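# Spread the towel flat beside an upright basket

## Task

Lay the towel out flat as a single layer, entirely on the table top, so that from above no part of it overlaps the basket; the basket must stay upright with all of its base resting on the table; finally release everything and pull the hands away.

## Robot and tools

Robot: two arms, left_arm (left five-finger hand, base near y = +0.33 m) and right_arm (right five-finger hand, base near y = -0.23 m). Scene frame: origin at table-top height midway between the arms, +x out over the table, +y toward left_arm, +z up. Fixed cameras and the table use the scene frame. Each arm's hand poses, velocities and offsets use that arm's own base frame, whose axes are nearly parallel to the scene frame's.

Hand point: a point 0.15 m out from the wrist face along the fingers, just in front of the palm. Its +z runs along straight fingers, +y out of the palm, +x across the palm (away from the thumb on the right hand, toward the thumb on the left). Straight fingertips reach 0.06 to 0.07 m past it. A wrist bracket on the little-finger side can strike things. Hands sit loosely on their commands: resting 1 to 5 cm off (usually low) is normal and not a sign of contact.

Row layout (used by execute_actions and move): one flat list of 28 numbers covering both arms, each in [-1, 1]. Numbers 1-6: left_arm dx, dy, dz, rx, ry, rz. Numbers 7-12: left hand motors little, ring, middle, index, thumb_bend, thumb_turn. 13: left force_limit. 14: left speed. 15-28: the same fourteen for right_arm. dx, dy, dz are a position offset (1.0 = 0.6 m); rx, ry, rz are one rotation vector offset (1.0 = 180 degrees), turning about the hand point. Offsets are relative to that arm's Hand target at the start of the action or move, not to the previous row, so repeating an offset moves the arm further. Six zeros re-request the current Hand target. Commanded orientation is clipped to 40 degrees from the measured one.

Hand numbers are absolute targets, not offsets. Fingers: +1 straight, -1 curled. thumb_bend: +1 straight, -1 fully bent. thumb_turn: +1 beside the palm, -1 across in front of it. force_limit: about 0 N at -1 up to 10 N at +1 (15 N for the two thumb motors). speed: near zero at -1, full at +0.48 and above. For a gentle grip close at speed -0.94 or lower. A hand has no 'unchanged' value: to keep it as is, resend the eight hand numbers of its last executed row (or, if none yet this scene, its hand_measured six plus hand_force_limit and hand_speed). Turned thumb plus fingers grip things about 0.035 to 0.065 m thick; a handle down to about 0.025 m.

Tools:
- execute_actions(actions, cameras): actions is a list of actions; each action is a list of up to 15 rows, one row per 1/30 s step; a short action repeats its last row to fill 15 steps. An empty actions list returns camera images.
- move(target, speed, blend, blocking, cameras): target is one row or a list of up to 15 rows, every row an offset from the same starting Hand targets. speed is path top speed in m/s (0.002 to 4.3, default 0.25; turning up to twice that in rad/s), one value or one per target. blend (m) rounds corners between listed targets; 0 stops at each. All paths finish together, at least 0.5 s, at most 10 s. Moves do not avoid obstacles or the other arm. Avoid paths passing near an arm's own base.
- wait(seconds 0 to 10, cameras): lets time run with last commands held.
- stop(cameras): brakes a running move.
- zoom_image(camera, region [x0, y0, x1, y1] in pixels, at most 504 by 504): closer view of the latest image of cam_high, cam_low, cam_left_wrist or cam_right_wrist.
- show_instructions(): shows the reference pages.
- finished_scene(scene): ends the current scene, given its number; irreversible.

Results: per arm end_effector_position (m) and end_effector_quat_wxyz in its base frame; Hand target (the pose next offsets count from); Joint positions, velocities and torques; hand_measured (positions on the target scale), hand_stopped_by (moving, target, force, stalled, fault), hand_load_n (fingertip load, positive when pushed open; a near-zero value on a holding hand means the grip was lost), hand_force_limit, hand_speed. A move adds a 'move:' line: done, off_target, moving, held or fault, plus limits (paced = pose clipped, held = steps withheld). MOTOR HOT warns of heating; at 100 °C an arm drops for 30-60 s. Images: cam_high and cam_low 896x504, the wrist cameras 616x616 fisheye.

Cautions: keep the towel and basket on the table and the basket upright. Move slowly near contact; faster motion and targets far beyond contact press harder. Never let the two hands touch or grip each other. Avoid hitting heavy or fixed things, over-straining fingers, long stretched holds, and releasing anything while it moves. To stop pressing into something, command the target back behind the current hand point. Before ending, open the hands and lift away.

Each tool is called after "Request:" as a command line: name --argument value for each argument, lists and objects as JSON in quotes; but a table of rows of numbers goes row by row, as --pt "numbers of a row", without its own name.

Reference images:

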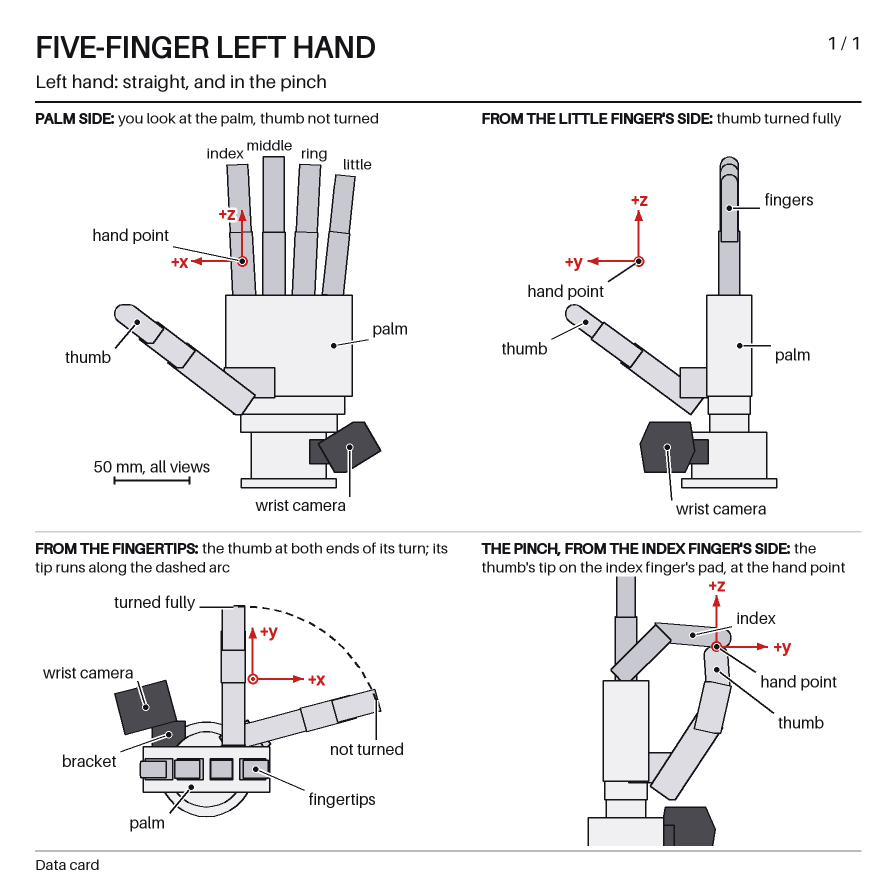

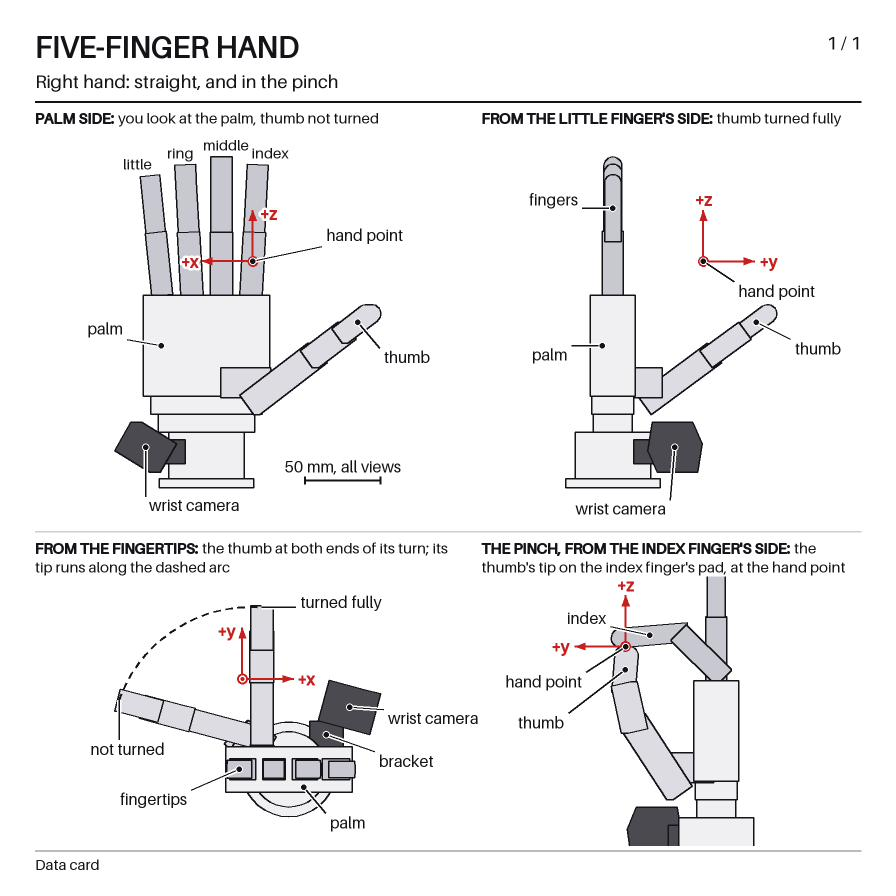

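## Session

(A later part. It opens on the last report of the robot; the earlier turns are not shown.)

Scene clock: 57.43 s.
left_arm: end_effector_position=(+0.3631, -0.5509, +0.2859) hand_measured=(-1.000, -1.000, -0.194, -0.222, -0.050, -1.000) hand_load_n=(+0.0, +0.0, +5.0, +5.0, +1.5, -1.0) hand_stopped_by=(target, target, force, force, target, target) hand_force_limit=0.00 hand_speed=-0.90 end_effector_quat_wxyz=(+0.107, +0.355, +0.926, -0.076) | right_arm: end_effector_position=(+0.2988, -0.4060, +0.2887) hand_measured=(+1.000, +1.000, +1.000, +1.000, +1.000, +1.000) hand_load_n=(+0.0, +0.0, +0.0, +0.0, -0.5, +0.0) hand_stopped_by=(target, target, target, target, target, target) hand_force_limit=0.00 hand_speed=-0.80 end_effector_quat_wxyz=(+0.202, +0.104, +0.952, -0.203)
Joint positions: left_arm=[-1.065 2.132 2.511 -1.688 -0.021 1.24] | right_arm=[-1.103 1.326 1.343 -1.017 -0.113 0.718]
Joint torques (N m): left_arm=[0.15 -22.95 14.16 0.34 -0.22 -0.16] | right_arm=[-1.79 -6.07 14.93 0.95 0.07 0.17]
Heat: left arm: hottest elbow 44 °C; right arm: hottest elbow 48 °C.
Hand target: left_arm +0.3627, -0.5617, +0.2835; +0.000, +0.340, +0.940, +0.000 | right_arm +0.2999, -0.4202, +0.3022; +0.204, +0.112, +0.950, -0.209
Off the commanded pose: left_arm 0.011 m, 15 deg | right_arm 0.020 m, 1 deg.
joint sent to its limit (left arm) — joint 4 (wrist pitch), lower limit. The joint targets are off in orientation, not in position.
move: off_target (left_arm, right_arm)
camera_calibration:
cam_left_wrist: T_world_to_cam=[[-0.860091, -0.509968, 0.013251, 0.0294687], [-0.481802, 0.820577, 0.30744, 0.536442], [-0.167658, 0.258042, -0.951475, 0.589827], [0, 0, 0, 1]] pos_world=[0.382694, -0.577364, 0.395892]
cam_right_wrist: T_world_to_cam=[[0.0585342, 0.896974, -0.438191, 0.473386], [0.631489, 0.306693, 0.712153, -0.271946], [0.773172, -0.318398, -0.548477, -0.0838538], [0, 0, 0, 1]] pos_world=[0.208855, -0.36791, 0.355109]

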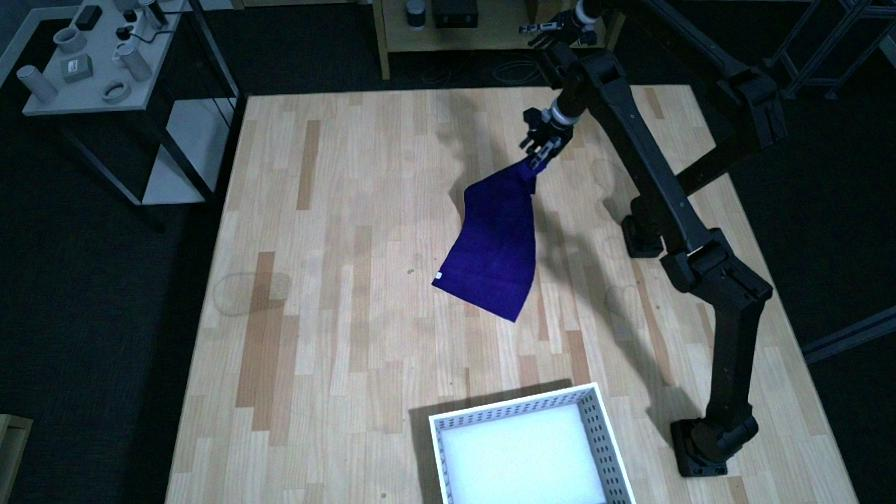

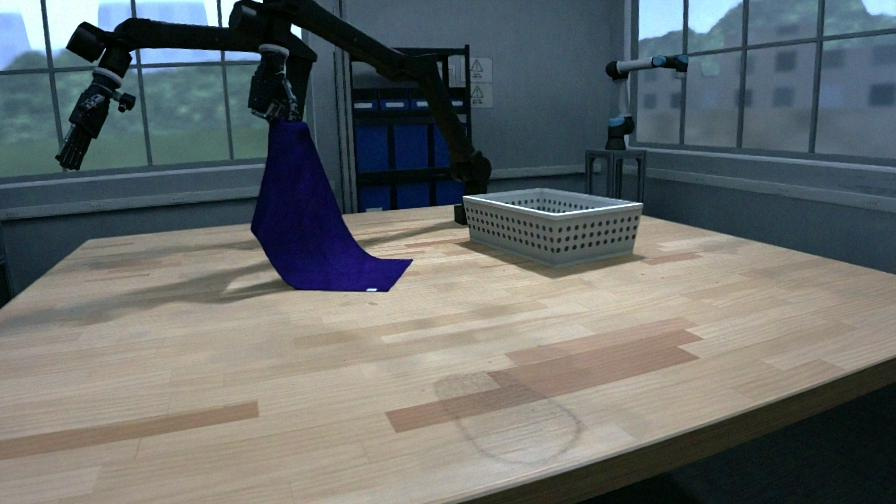

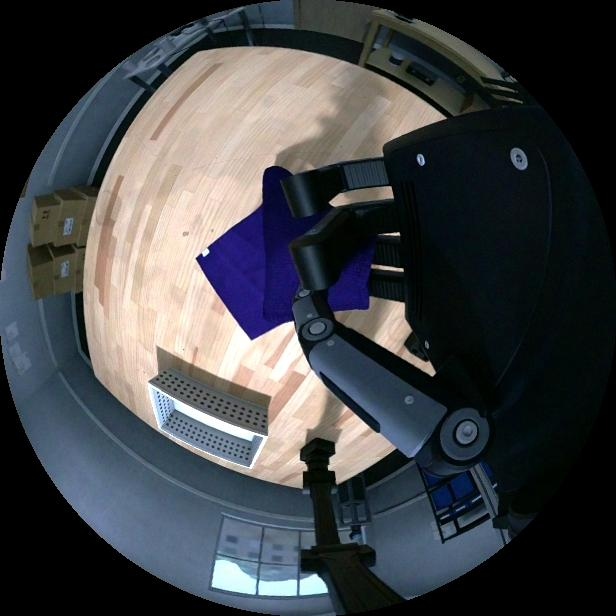

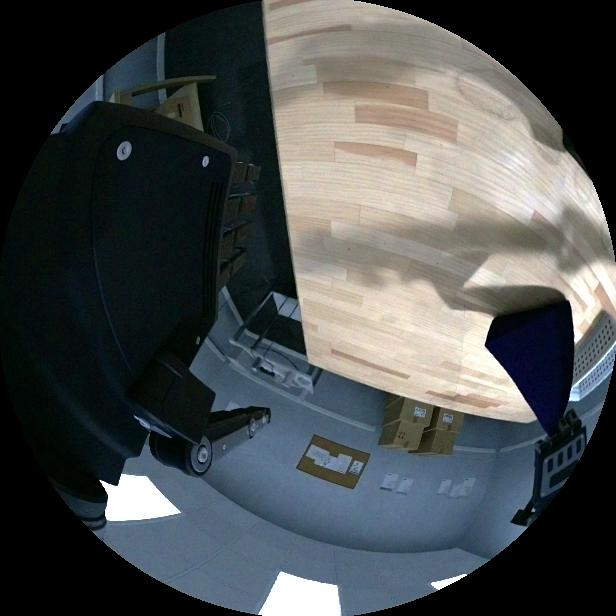

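Request:
move --target '[0.1,-0.233,-0.04,0,0,0,-1,-1,-0.5,-0.5,-0.05,-1,0,-0.9,0,0,0,0,0,0,1,1,1,1,1,1,0,-0.8]' --speed 0.12 --cameras '["all"]'

Request:
zoom_image --camera "cam_right_wrist" --region '[400, 200, 616, 460]'

Request:
zoom_image --camera "cam_high" --region '[390, 60, 590, 320]'

Scene clock: 70.67 s.
left_arm: end_effector_position=(+0.4239, -0.6849, +0.2621) hand_measured=(-1.000, -1.000, -0.194, -0.222, -0.050, -1.000) hand_load_n=(+0.0, +0.0, +5.0, +5.0, +1.5, -0.5) hand_stopped_by=(target, target, force, force, target, target) hand_force_limit=0.00 hand_speed=-0.90 end_effector_quat_wxyz=(+0.241, +0.363, +0.882, -0.182) | right_arm: end_effector_position=(+0.2988, -0.4060, +0.2887) hand_measured=(+1.000, +1.000, +1.000, +1.000, +1.000, +1.000) hand_load_n=(+0.0, +0.0, +0.0, +0.0, +0.0, +0.0) hand_stopped_by=(target, target, target, target, target, target) hand_force_limit=0.00 hand_speed=-0.80 end_effector_quat_wxyz=(+0.202, +0.104, +0.952, -0.203)
Joint positions: left_arm=[-1.083 2.41 2.884 -1.433 -0.026 1.277] | right_arm=[-1.103 1.326 1.343 -1.017 -0.113 0.718]
Joint torques (N m): left_arm=[-0.09 -26.4 14.37 1.58 0.05 0.16] | right_arm=[-2.32 -6.18 14.98 1.06 0.15 0.22]
Heat: left arm: hottest elbow 46 °C; right arm: hottest elbow 50 °C.
Hand target: left_arm +0.4229, -0.7014, +0.2593; +0.000, +0.340, +0.940, +0.000 | right_arm +0.2999, -0.4202, +0.3022; +0.204, +0.112, +0.950, -0.209
Off the commanded pose: left_arm 0.017 m, 35 deg | right_arm 0.020 m, 1 deg.
elbow stopped short (left arm): the move would have taken joint 3 (elbow) straighter than the controller allows.
move: off_target (left_arm, right_arm)
camera_calibration:
cam_left_wrist: T_world_to_cam=[[-0.885465, -0.4647, -0.00252633, 0.0596043], [-0.464308, 0.884917, -0.0365926, 0.809873], [0.0192402, -0.0312285, -0.999327, 0.347094], [0, 0, 0, 1]] pos_world=[0.42213, -0.678133, 0.376646]
cam_right_wrist: T_world_to_cam=[[0.0585342, 0.896974, -0.438191, 0.473386], [0.631489, 0.306693, 0.712153, -0.271946], [0.773172, -0.318398, -0.548477, -0.0838538], [0, 0, 0, 1]] pos_world=[0.208855, -0.36791, 0.355109]

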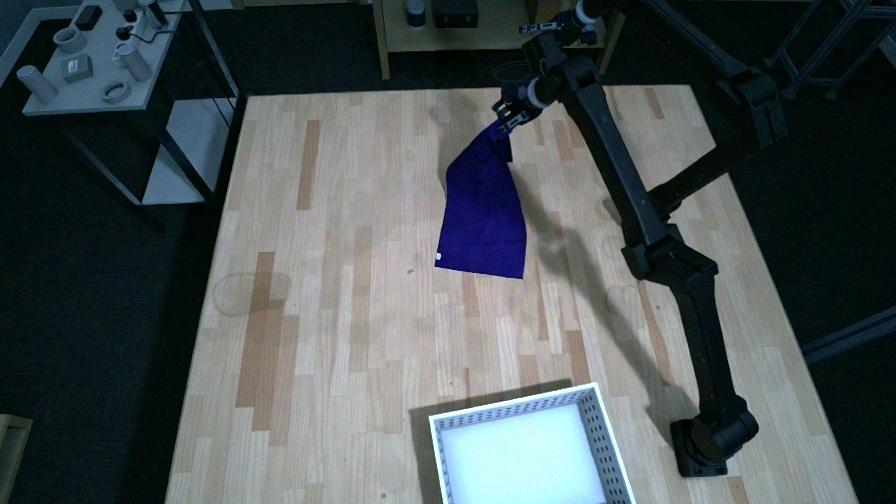

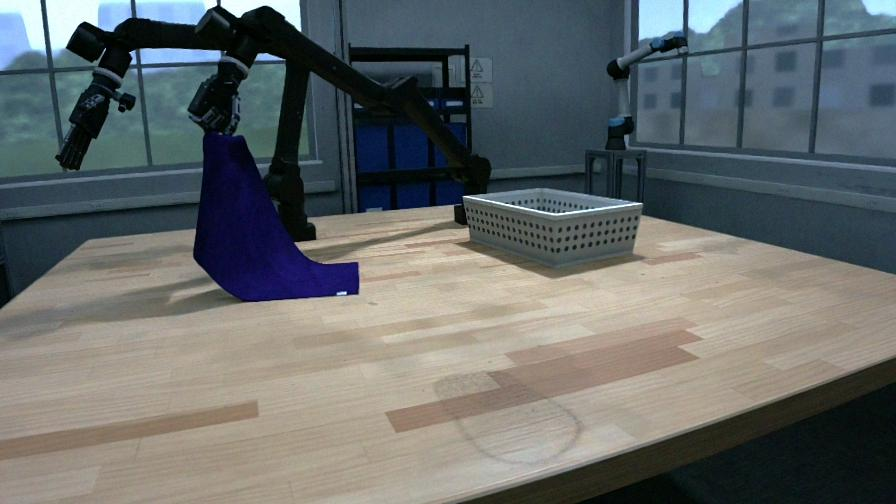

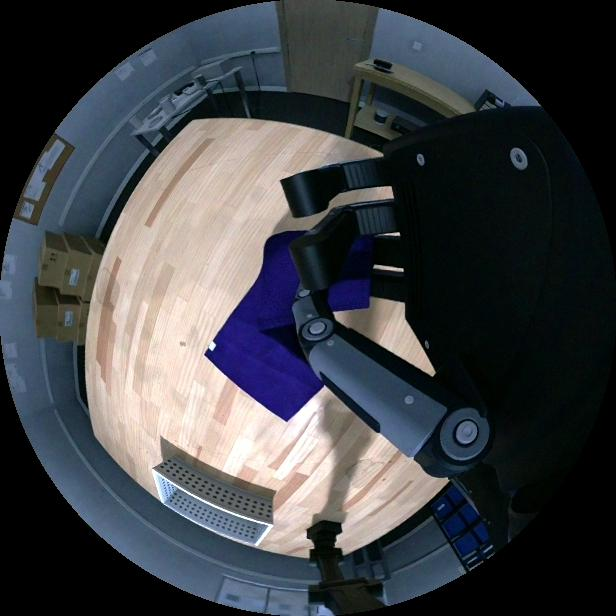

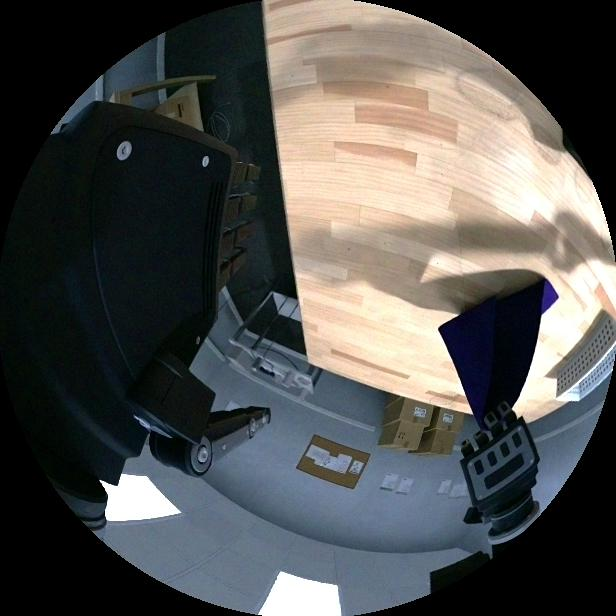

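Scaled by 1.938 from the camera's 616x616 image, which has a finer 880x880 frame.

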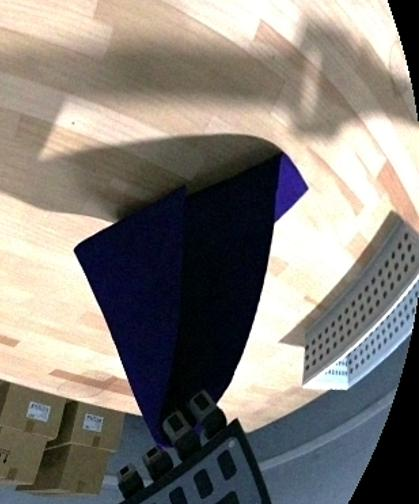

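Scaled by 1.938 from the camera's 896x504 image, which has a finer 1280x720 frame.

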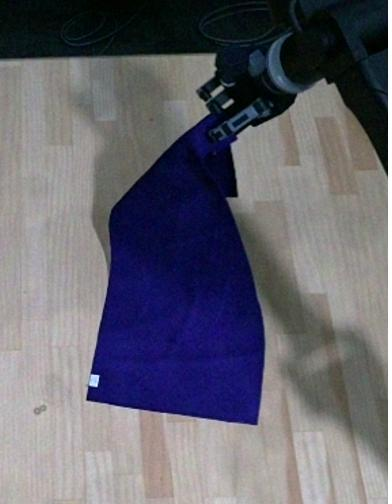

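Request:
move --target '[0.083,0.117,-0.208,0,0,0,-1,-1,-0.5,-0.5,-0.05,-1,0,-0.9,0,0,0,0,0,0,1,1,1,1,1,1,0,-0.8]' --speed 0.1 --cameras '["all"]'

Request:
zoom_image --camera "cam_right_wrist" --region '[400, 200, 616, 460]'

Request:
zoom_image --camera "cam_high" --region '[390, 60, 590, 320]'

Scene clock: 75.93 s.
left_arm: end_effector_position=(+0.4614, -0.6300, +0.1450) hand_measured=(-1.000, -1.000, -0.194, -0.222, -0.050, -1.000) hand_load_n=(+0.0, +0.0, +4.5, +5.0, +1.5, -0.5) hand_stopped_by=(target, target, force, force, target, target) hand_force_limit=0.00 hand_speed=-0.90 end_effector_quat_wxyz=(+0.136, +0.360, +0.918, -0.095) | right_arm: end_effector_position=(+0.2988, -0.4060, +0.2887) hand_measured=(+1.000, +1.000, +1.000, +1.000, +1.000, +1.000) hand_load_n=(+0.0, +0.0, +0.0, +0.0, -0.5, +0.0) hand_stopped_by=(target, target, target, target, target, target) hand_force_limit=0.00 hand_speed=-0.80 end_effector_quat_wxyz=(+0.202, +0.104, +0.952, -0.203)
Joint positions: left_arm=[-1.004 2.547 2.884 -1.574 -0.006 1.316] | right_arm=[-1.103 1.326 1.343 -1.017 -0.113 0.718]
Joint torques (N m): left_arm=[1.26 -26.93 14.35 0.47 -0.14 0.13] | right_arm=[-2.26 -4.84 15.16 0.87 0.1 0.11]
Heat: left arm: hottest elbow 47 °C; right arm: hottest elbow 51 °C.
Hand target: left_arm +0.4725, -0.6314, +0.1345; +0.000, +0.340, +0.940, +0.000 | right_arm +0.2999, -0.4202, +0.3022; +0.204, +0.112, +0.950, -0.209
Off the commanded pose: left_arm 0.015 m, 19 deg | right_arm 0.020 m, 1 deg.
elbow stopped short (left arm): the move would have taken joint 3 (elbow) straighter than the controller allows.
move: off_target (left_arm, right_arm)
camera_calibration:
cam_left_wrist: T_world_to_cam=[[-0.868541, -0.495592, 0.00498565, 0.089722], [-0.480132, 0.843856, 0.239541, 0.715846], [-0.122922, 0.205657, -0.970874, 0.441948], [0, 0, 0, 1]] pos_world=[0.475953, -0.650495, 0.257154]
cam_right_wrist: T_world_to_cam=[[0.0585342, 0.896974, -0.438191, 0.473386], [0.631489, 0.306693, 0.712153, -0.271946], [0.773172, -0.318398, -0.548477, -0.0838538], [0, 0, 0, 1]] pos_world=[0.208855, -0.36791, 0.355109]

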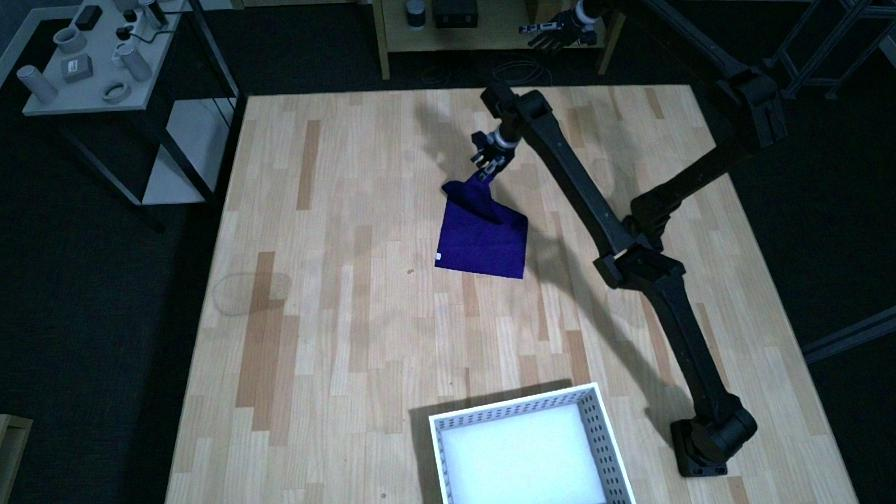

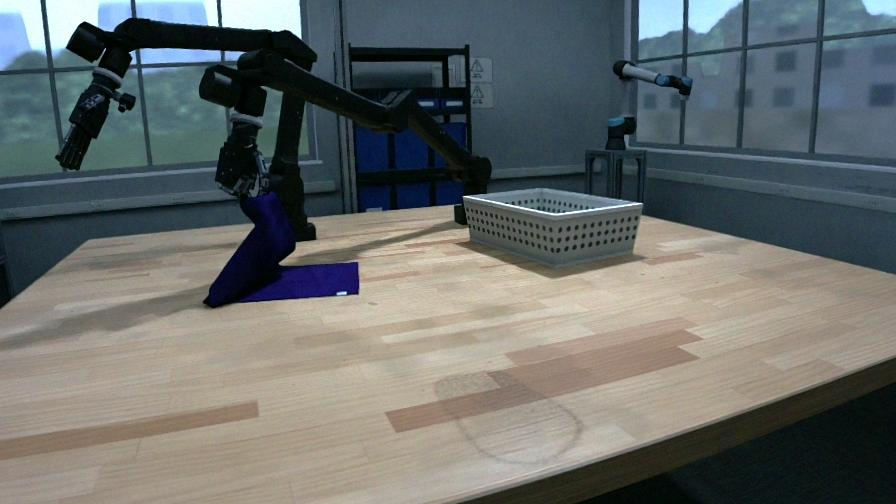

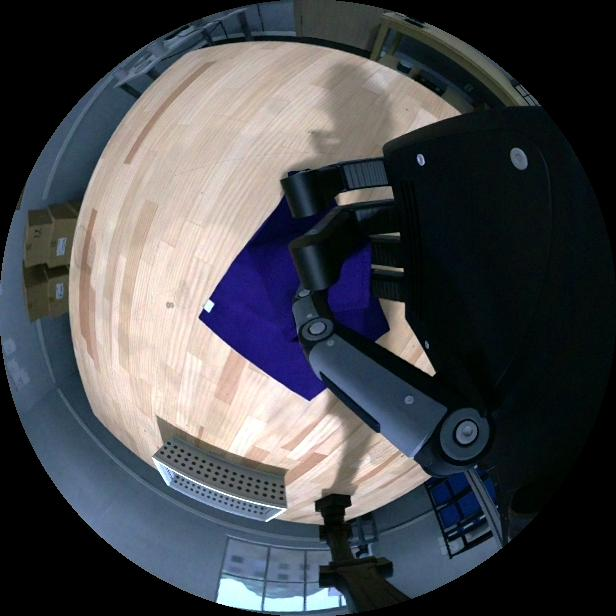

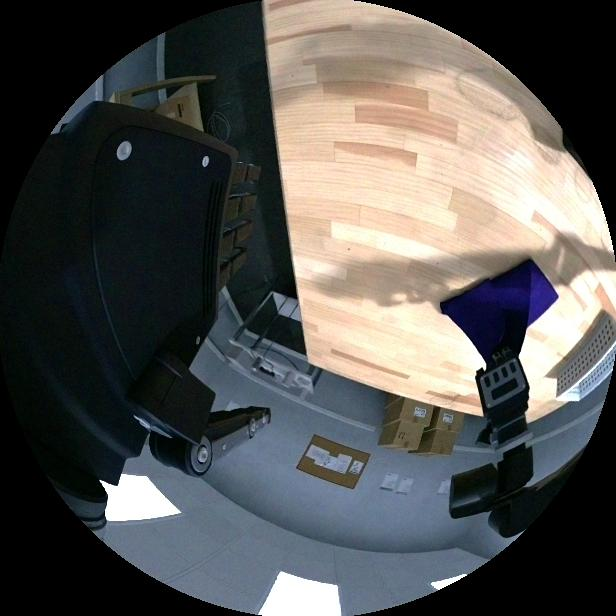

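Scaled by 1.938 from the camera's 616x616 image, which has a finer 880x880 frame.

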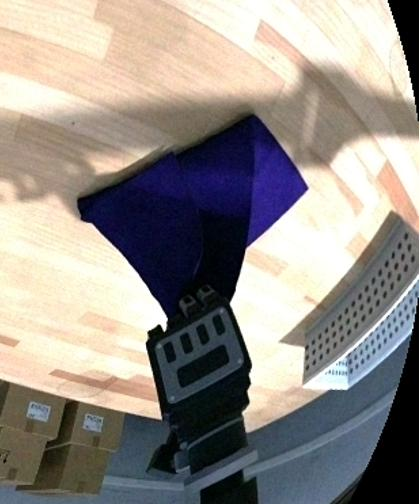

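Scaled by 1.938 from the camera's 896x504 image, which has a finer 1280x720 frame.

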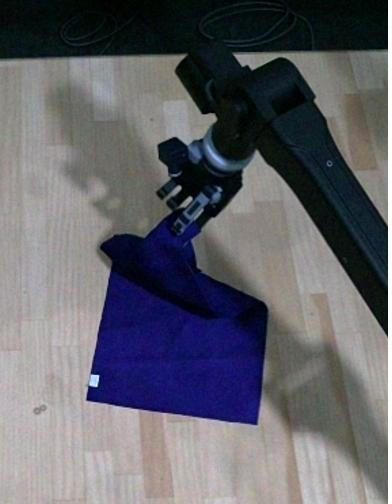

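Request:
move --target '[0.092,0.203,-0.17,0,0,0,-1,-1,-0.5,-0.5,-0.05,-1,0,-0.9,0,0,0,0,0,0,1,1,1,1,1,1,0,-0.8]' --speed 0.1 --cameras '["all"]'

Request:
zoom_image --camera "cam_right_wrist" --region '[400, 200, 616, 460]'

Request:
zoom_image --camera "cam_high" --region '[390, 100, 590, 320]'

Scene clock: 79.80 s.
left_arm: end_effector_position=(+0.5251, -0.5151, +0.0544) hand_measured=(-1.000, -1.000, -0.194, -0.222, -0.050, -1.000) hand_load_n=(+0.5, +0.5, +5.0, +5.0, +1.5, -0.5) hand_stopped_by=(target, target, force, force, target, target) hand_force_limit=0.00 hand_speed=-0.90 end_effector_quat_wxyz=(+0.021, +0.337, +0.941, -0.014) | right_arm: end_effector_position=(+0.2988, -0.4060, +0.2887) hand_measured=(+1.000, +1.000, +1.000, +1.000, +1.000, +1.000) hand_load_n=(+0.0, +0.0, +0.0, +0.0, +0.0, +0.0) hand_stopped_by=(target, target, target, target, target, target) hand_force_limit=0.00 hand_speed=-0.80 end_effector_quat_wxyz=(+0.202, +0.104, +0.952, -0.203)
Joint positions: left_arm=[-0.848 2.618 2.784 -1.687 0.004 1.409] | right_arm=[-1.103 1.326 1.343 -1.017 -0.113 0.718]
Joint torques (N m): left_arm=[0.91 -27.63 10.55 -0.01 -0.19 0.11] | right_arm=[-2.37 -5.3 14.98 0.77 0.05 0.16]
Heat: left arm: hottest elbow 47 °C; right arm: hottest elbow 51 °C.
Hand target: left_arm +0.5279, -0.5095, +0.0325; +0.000, +0.340, +0.940, +0.000 | right_arm +0.2999, -0.4202, +0.3022; +0.204, +0.112, +0.950, -0.209
Off the commanded pose: left_arm 0.023 m, 3 deg | right_arm 0.020 m, 1 deg.
joint sent to its limit (left arm) — joint 4 (wrist pitch), lower limit. The joint targets still meet the commanded pose.
move: off_target (left_arm, right_arm)
camera_calibration:
cam_left_wrist: T_world_to_cam=[[-0.834059, -0.551177, 0.0234361, 0.154669], [-0.467131, 0.728203, 0.501506, 0.590445], [-0.293485, 0.407338, -0.864837, 0.525774], [0, 0, 0, 1]] pos_world=[0.559125, -0.558882, 0.154972]
cam_right_wrist: T_world_to_cam=[[0.0585342, 0.896974, -0.438191, 0.473386], [0.631489, 0.306693, 0.712153, -0.271946], [0.773172, -0.318398, -0.548477, -0.0838538], [0, 0, 0, 1]] pos_world=[0.208855, -0.36791, 0.355109]

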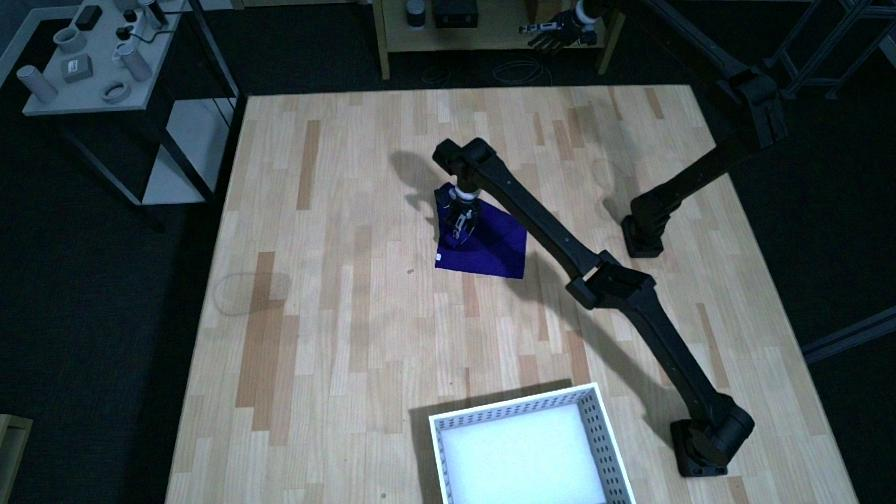

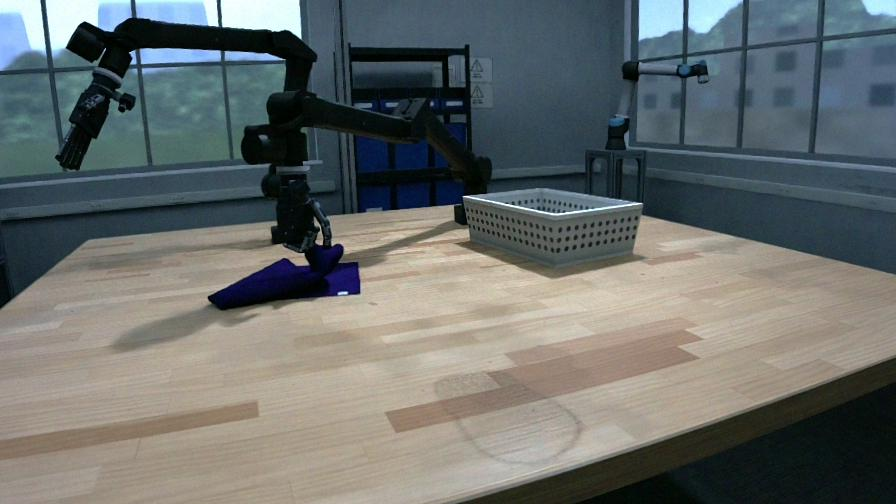

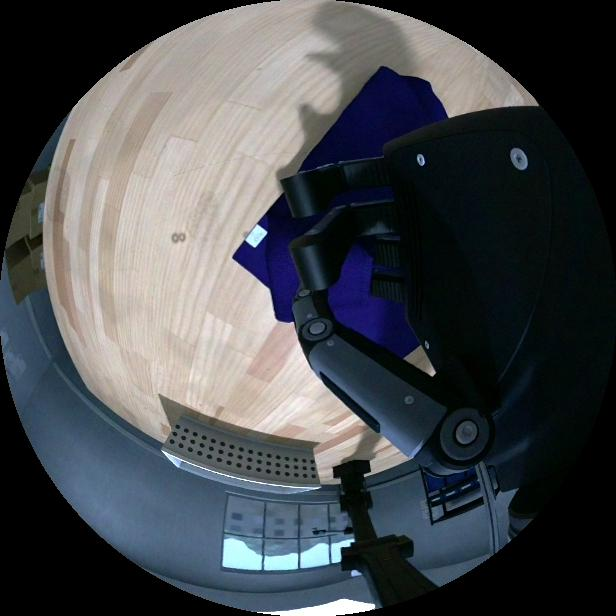

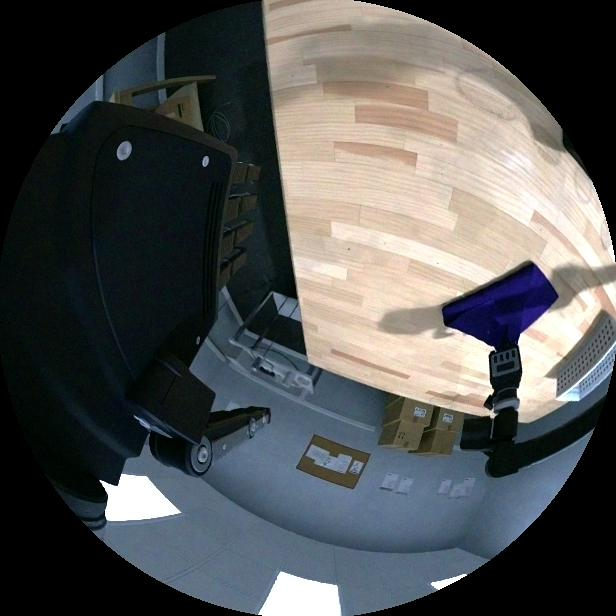

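Scaled by 1.938 from the camera's 616x616 image, which has a finer 880x880 frame.

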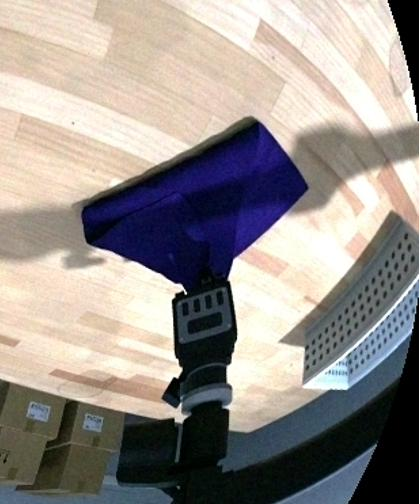

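Scaled by 2.291 from the camera's 896x504 image, which has a finer 1280x720 frame.

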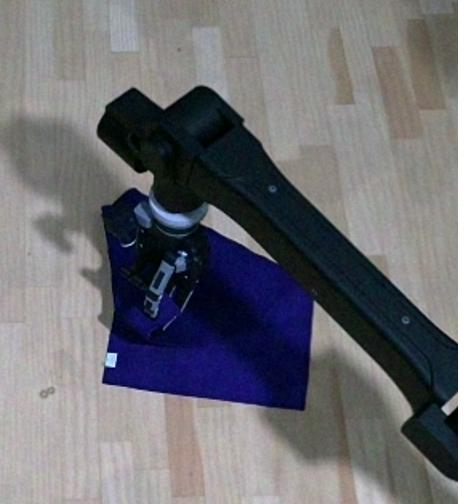

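Request:
move --pt "-0.08 0 0.2 0 0 0 -1 -1 -0.5 -0.5 -0.05 -1 0 -0.9 0 0 0 0 0 0 1 1 1 1 1 1 0 -0.8" --pt "-0.209 -0.043 0.5075 0 0 0 -1 -1 -0.5 -0.5 -0.05 -1 0 -0.9 0 0 0 0 0 0 1 1 1 1 1 1 0 -0.8" --speed 0.12 --blend 0.04 --cameras '["all"]'

Request:
zoom_image --camera "cam_right_wrist" --region '[400, 200, 616, 460]'

Request:
zoom_image --camera "cam_high" --region '[390, 60, 590, 320]'

Scene clock: 89.10 s.
left_arm: end_effector_position=(+0.4067, -0.5328, +0.3104) hand_measured=(-1.000, -1.000, -0.194, -0.222, -0.050, -1.000) hand_load_n=(+0.0, +0.0, +5.0, +5.0, +1.5, -1.0) hand_stopped_by=(target, target, force, force, target, target) hand_force_limit=0.00 hand_speed=-0.90 end_effector_quat_wxyz=(+0.139, +0.363, +0.918, -0.079) | right_arm: end_effector_position=(+0.2988, -0.4060, +0.2887) hand_measured=(+1.000, +1.000, +1.000, +1.000, +1.000, +1.000) hand_load_n=(+0.0, +0.0, +0.0, +0.0, +0.0, +0.0) hand_stopped_by=(target, target, target, target, target, target) hand_force_limit=0.00 hand_speed=-0.80 end_effector_quat_wxyz=(+0.202, +0.104, +0.952, -0.203)
Joint positions: left_arm=[-1.004 2.13 2.567 -1.687 -0.035 1.325] | right_arm=[-1.103 1.326 1.343 -1.017 -0.113 0.718]
Joint torques (N m): left_arm=[-0.03 -26.99 13.64 0.44 -0.21 -0.18] | right_arm=[-2.55 -5.6 14.97 0.79 0.02 0.12]
Heat: left arm: hottest elbow 46 °C; right arm: hottest elbow 52 °C.
Hand target: left_arm +0.4024, -0.5354, +0.3370; +0.000, +0.340, +0.940, +0.000 | right_arm +0.2999, -0.4202, +0.3022; +0.204, +0.112, +0.950, -0.209
Off the commanded pose: left_arm 0.027 m, 19 deg | right_arm 0.020 m, 1 deg.
joint sent to its limit (left arm) — joint 4 (wrist pitch), lower limit. The joint targets are off in orientation, not in position.
move: off_target (left_arm, right_arm)
camera_calibration:
cam_left_wrist: T_world_to_cam=[[-0.867884, -0.496156, -0.0246495, 0.0982225], [-0.485419, 0.836467, 0.254346, 0.561501], [-0.105577, 0.232708, -0.966799, 0.581777], [0, 0, 0, 1]] pos_world=[0.419231, -0.556328, 0.422067]
cam_right_wrist: T_world_to_cam=[[0.0585342, 0.896974, -0.438191, 0.473386], [0.631489, 0.306693, 0.712153, -0.271946], [0.773172, -0.318398, -0.548477, -0.0838538], [0, 0, 0, 1]] pos_world=[0.208855, -0.36791, 0.355109]

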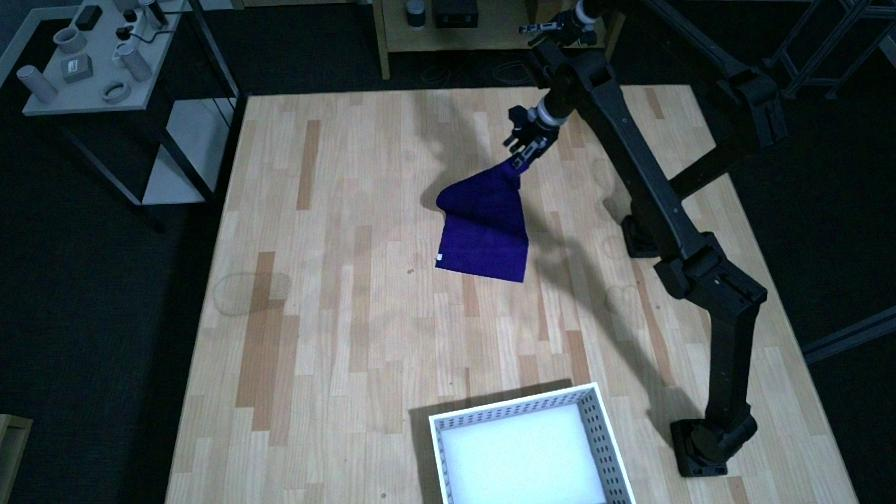

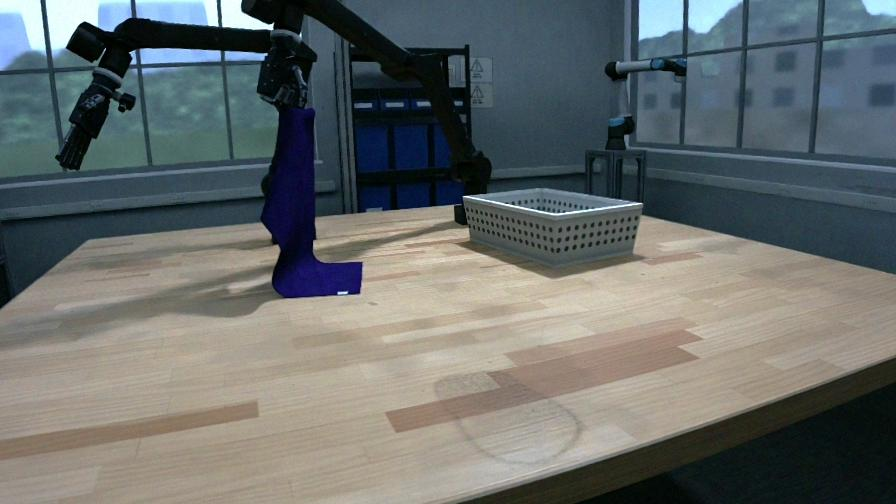

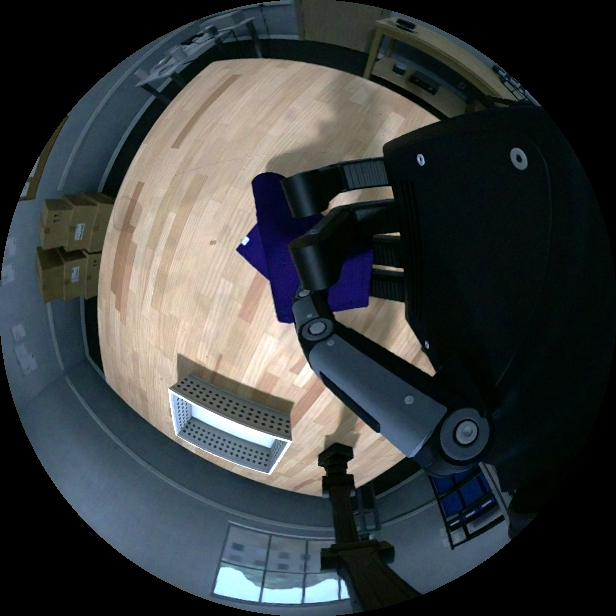

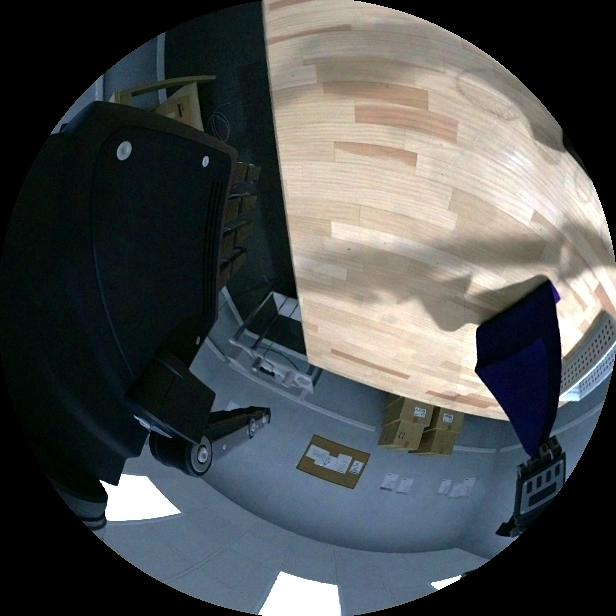

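Scaled by 1.938 from the camera's 616x616 image, which has a finer 880x880 frame.

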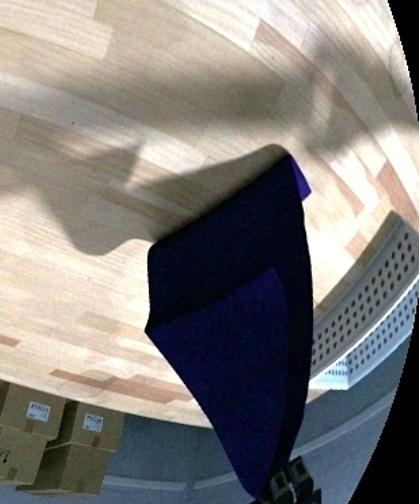

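Scaled by 1.938 from the camera's 896x504 image, which has a finer 1280x720 frame.

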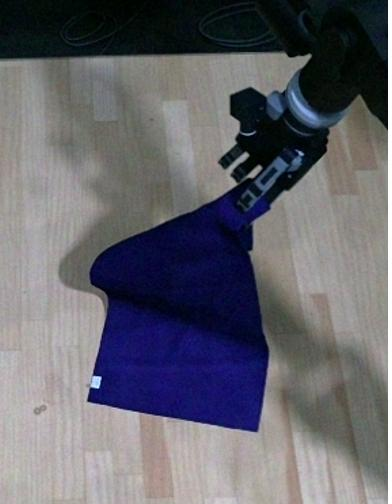

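Request:
move --target '[0.043,-0.153,0.0,0,0,0,-1,-1,-0.5,-0.5,-0.05,-1,0,-0.9,0,0,0,0,0,0,1,1,1,1,1,1,0,-0.8]' --speed 0.12 --cameras '["all"]'

Request:
zoom_image --camera "cam_right_wrist" --region '[400, 200, 616, 460]'

Request:
zoom_image --camera "cam_high" --region '[390, 60, 590, 320]'

Scene clock: 97.20 s.
left_arm: end_effector_position=(+0.4272, -0.6105, +0.3397) hand_measured=(-1.000, -1.000, -0.194, -0.222, -0.050, -1.000) hand_load_n=(+0.0, +0.0, +5.0, +5.0, +1.5, -0.5) hand_stopped_by=(target, target, force, force, target, target) hand_force_limit=0.00 hand_speed=-0.90 end_effector_quat_wxyz=(+0.238, +0.366, +0.887, -0.151) | right_arm: end_effector_position=(+0.2988, -0.4060, +0.2887) hand_measured=(+1.000, +1.000, +1.000, +1.000, +1.000, +1.000) hand_load_n=(+0.5, +0.0, +0.0, +0.0, +0.0, -0.5) hand_stopped_by=(target, target, target, target, target, target) hand_force_limit=0.00 hand_speed=-0.80 end_effector_quat_wxyz=(+0.202, +0.104, +0.952, -0.203)
Joint positions: left_arm=[-1.04 2.286 2.885 -1.6 -0.045 1.327] | right_arm=[-1.103 1.326 1.343 -1.017 -0.113 0.718]
Joint torques (N m): left_arm=[-0.09 -23.88 13.55 1.57 -0.01 0.16] | right_arm=[-2.49 -5.36 15.17 0.77 0.03 0.16]
Heat: left arm: hottest elbow 47 °C; right arm: hottest elbow 53 °C.
Hand target: left_arm +0.4283, -0.6271, +0.3371; +0.000, +0.340, +0.940, +0.000 | right_arm +0.2999, -0.4202, +0.3022; +0.204, +0.112, +0.950, -0.209
Off the commanded pose: left_arm 0.017 m, 33 deg | right_arm 0.020 m, 1 deg.
elbow stopped short (left arm): the move would have taken joint 3 (elbow) straighter than the controller allows.
move: off_target (left_arm, right_arm)
camera_calibration:
cam_left_wrist: T_world_to_cam=[[-0.879425, -0.473913, -0.0449301, 0.103492], [-0.474693, 0.880115, 0.00797769, 0.734802], [0.035763, 0.0283438, -0.998958, 0.456178], [0, 0, 0, 1]] pos_world=[0.423504, -0.610594, 0.454491]
cam_right_wrist: T_world_to_cam=[[0.0585342, 0.896974, -0.438191, 0.473386], [0.631489, 0.306693, 0.712153, -0.271946], [0.773172, -0.318398, -0.548477, -0.0838538], [0, 0, 0, 1]] pos_world=[0.208855, -0.36791, 0.355109]

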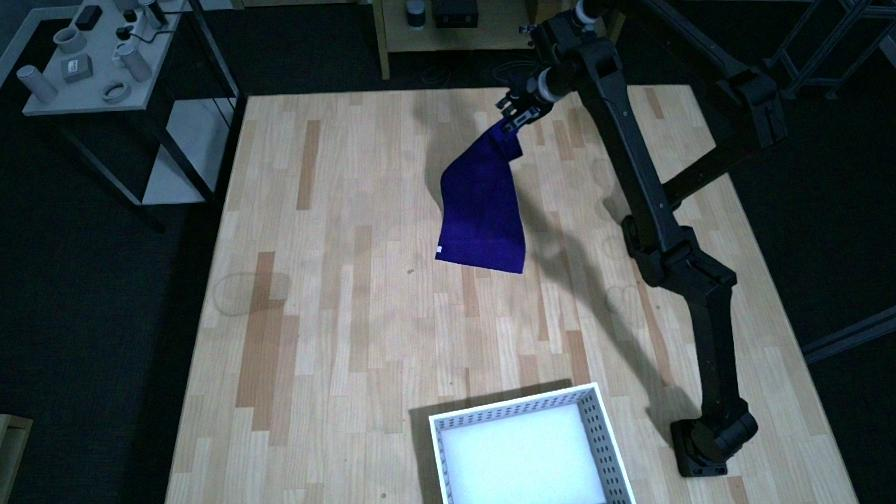

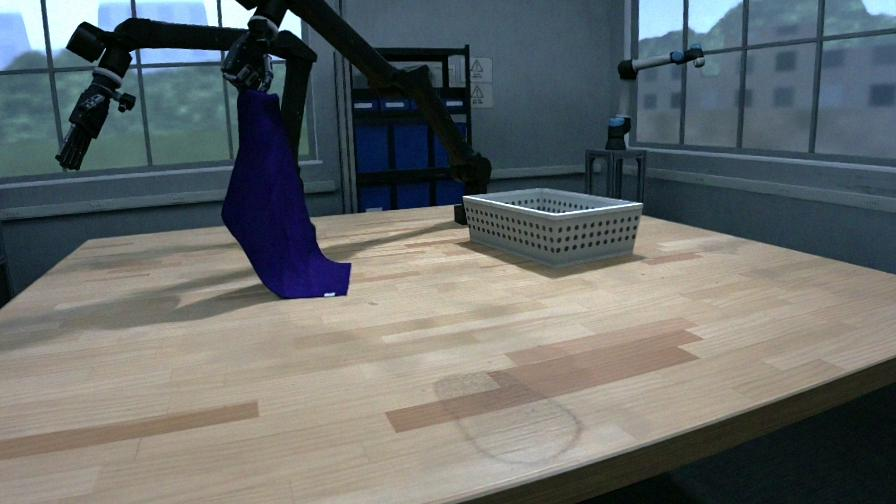

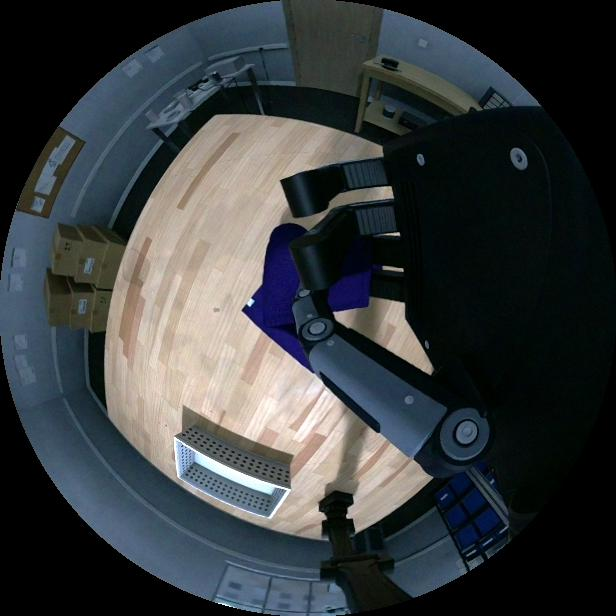

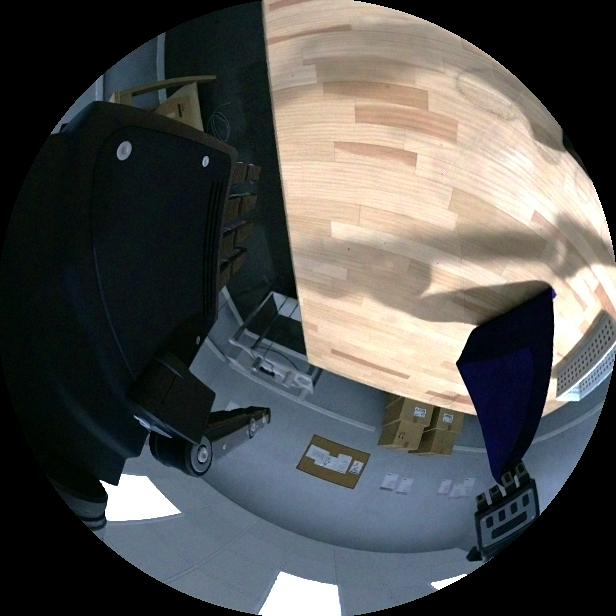

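Scaled by 1.938 from the camera's 616x616 image, which has a finer 880x880 frame.

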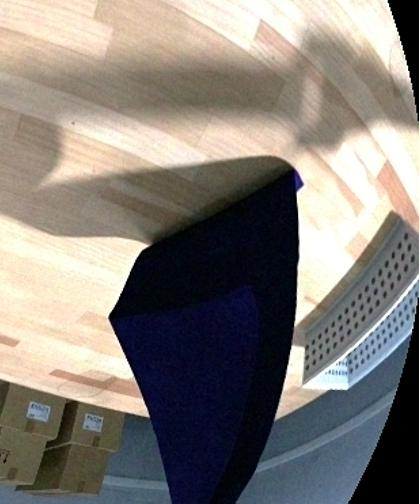

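Scaled by 1.938 from the camera's 896x504 image, which has a finer 1280x720 frame.

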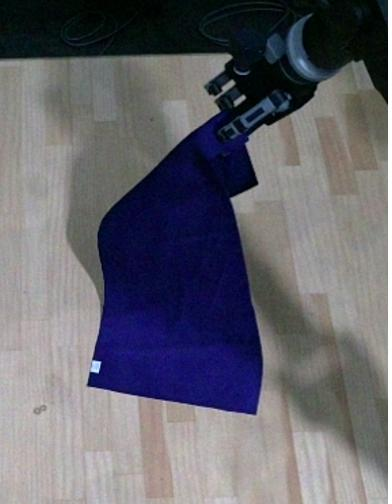

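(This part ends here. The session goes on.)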